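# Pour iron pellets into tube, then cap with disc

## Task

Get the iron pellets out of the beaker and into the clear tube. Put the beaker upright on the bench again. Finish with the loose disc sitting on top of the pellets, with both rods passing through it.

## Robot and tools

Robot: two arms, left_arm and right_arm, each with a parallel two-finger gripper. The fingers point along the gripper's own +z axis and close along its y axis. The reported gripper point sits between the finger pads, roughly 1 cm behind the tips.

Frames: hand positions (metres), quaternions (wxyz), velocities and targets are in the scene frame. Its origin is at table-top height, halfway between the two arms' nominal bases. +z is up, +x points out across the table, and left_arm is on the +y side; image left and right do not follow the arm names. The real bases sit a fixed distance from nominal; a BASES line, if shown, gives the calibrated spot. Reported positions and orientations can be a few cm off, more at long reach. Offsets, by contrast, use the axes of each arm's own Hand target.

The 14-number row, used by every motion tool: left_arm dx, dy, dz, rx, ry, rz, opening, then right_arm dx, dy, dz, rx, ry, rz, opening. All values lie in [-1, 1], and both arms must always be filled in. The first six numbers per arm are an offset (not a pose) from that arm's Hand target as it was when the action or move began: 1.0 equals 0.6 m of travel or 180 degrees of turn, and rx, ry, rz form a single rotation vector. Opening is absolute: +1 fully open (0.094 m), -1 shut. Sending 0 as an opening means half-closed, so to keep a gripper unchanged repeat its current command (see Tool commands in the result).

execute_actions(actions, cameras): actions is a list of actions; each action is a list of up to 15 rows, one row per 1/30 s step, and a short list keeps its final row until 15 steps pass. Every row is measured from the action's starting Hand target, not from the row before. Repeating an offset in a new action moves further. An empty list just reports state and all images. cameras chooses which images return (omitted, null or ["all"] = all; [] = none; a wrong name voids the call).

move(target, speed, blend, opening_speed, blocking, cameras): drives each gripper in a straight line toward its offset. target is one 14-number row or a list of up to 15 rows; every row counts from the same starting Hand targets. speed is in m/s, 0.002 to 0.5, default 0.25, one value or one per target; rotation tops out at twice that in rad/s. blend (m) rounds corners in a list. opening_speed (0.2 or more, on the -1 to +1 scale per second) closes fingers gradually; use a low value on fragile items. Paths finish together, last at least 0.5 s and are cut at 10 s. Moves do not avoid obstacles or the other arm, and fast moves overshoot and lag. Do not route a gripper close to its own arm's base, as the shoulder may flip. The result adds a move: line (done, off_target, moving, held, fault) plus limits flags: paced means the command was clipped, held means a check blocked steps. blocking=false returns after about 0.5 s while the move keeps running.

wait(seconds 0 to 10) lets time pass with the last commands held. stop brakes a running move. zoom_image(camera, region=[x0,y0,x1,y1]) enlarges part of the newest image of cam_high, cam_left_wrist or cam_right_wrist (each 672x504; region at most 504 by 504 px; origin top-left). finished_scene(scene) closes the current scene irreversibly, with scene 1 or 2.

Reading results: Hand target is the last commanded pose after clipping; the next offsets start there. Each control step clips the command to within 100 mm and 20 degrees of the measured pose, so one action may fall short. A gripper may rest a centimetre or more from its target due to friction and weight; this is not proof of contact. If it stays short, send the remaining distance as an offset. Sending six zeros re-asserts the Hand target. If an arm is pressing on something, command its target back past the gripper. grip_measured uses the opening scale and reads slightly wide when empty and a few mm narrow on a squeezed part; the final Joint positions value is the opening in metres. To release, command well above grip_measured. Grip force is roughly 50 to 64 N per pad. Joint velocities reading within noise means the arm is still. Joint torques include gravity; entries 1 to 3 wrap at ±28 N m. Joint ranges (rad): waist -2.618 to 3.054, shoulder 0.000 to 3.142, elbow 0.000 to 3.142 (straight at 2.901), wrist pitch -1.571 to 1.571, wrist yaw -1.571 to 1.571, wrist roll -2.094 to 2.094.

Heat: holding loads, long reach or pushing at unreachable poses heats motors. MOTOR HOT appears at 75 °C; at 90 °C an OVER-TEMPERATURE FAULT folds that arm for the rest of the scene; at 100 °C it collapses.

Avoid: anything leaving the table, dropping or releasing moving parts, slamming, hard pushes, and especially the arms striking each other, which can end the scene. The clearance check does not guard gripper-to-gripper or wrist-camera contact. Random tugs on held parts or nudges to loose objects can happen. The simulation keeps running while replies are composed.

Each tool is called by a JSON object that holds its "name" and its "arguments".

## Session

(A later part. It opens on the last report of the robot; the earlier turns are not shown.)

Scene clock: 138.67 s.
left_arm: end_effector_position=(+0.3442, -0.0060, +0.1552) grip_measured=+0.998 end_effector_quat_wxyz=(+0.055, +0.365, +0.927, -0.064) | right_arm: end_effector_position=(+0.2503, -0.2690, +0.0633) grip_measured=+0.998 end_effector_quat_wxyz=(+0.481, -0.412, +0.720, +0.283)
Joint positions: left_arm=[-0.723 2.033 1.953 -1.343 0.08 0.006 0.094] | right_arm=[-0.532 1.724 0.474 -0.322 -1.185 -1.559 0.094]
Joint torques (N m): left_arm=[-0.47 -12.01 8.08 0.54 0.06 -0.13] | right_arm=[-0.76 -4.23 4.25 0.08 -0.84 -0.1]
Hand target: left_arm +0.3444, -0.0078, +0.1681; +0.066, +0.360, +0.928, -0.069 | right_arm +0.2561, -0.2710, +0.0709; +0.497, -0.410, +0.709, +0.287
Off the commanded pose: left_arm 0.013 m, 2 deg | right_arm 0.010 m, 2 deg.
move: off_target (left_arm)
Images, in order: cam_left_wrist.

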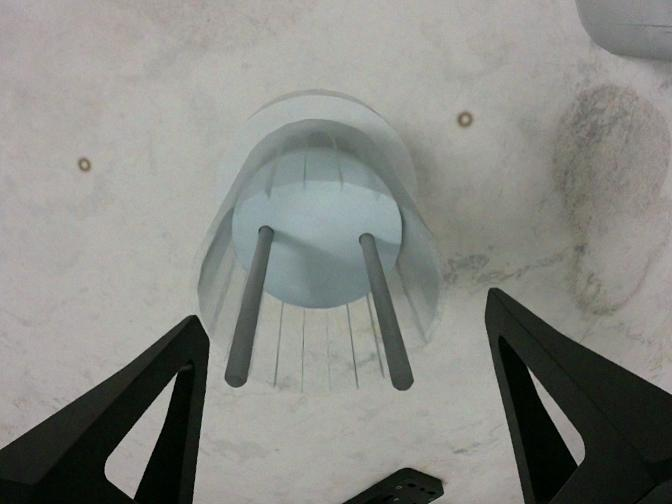

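{"name": "move", "arguments": {"target": [[0, 0.02, 0, 0, 0, 0, 1.0, 0, 0, 0, 0, 0, 0, 1.0], [-0.0149, 0.013, -0.0852, 0, 0, 0, 1.0, -0.063, 0, -0.0217, 0, -0.111, 0, 1.0], [0.2083, 0.0455, -0.1457, 0, 0, 0, 1.0, -0.063, 0, -0.0217, 0, -0.111, 0, 1.0]], "speed": [0.05, 0.08, 0.2], "blend": [0.0, 0.003, 0]}}

{"name": "zoom_image", "arguments": {"camera": "cam_right_wrist", "region": [130, 0, 430, 240]}}

{"name": "zoom_image", "arguments": {"camera": "cam_high", "region": [290, 180, 410, 360]}}

Scene clock: 143.57 s.
left_arm: end_effector_position=(+0.2648, +0.1118, +0.2237) grip_measured=+0.998 end_effector_quat_wxyz=(+0.049, +0.353, +0.933, -0.057) | right_arm: end_effector_position=(+0.2504, -0.2637, +0.1051) grip_measured=+0.998 end_effector_quat_wxyz=(+0.597, -0.359, +0.631, +0.342)
Joint positions: left_arm=[-0.601 1.557 1.648 -1.538 0.086 0.099 0.094] | right_arm=[-0.575 1.916 0.573 -0.722 -1.509 -2.064 0.094]
Joint torques (N m): left_arm=[0.77 -8.18 5.41 0.83 0.18 0.11] | right_arm=[-0.46 -4.67 3.07 -0.51 -0.8 -0.12]
Hand target: left_arm +0.2649, +0.1098, +0.2302; +0.066, +0.360, +0.928, -0.069 | right_arm +0.2564, -0.2704, +0.1109; +0.612, -0.354, +0.612, +0.354
Off the commanded pose: left_arm 0.007 m, 3 deg | right_arm 0.011 m, 3 deg.
joint sent to its limit (right arm) — joint 6 (wrist roll), lower limit. The joint targets are off in orientation, not in position.
move: off_target (left_arm, right_arm)

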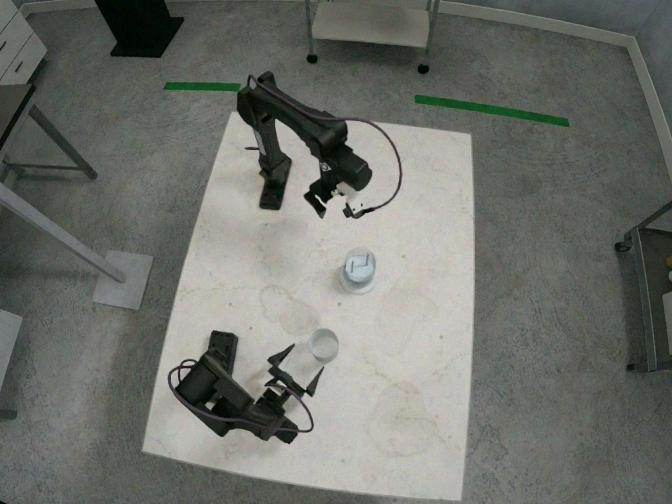

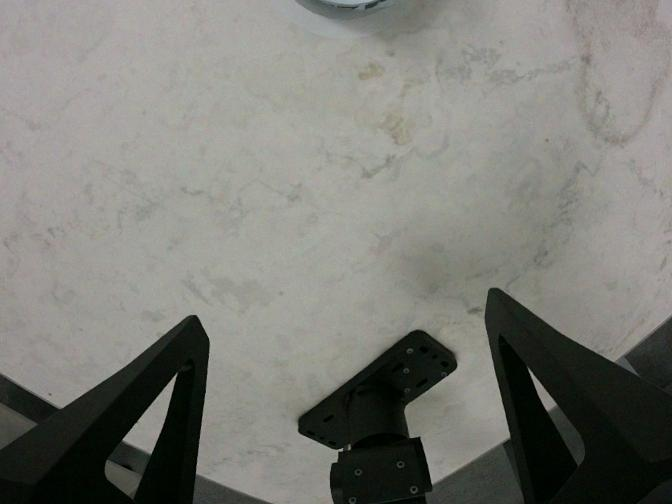

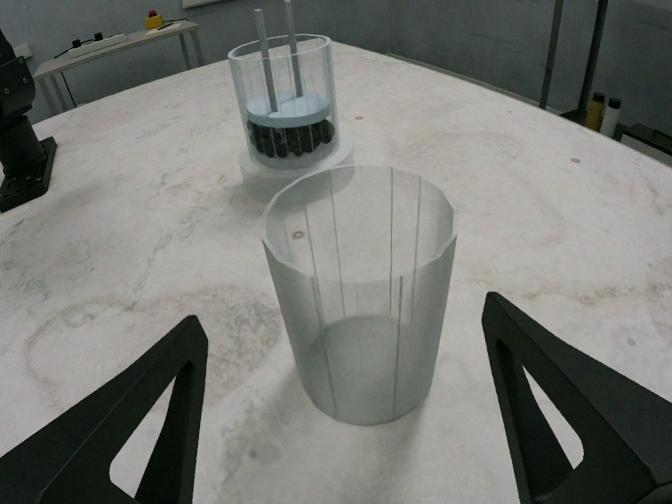

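Scaled by 1.680 from the camera's 672x504 image, which has a finer 960x720 frame.

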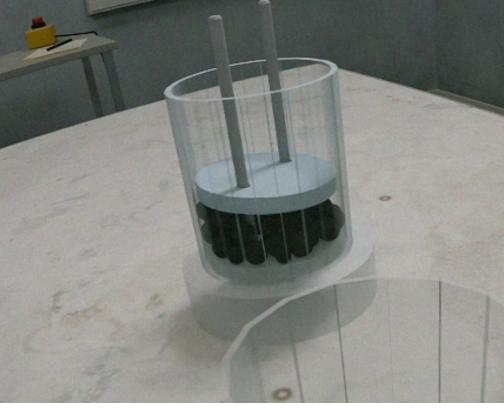

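Scaled by 2.800.

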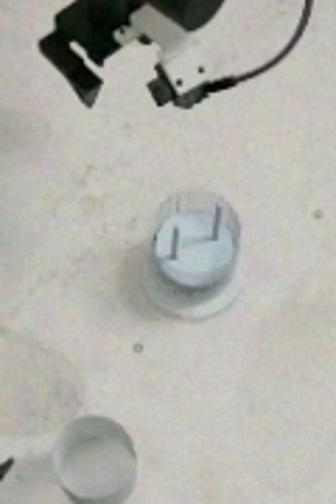

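{"name": "finished_scene", "arguments": {"scene": 2}}

The scene is finished: the task was done.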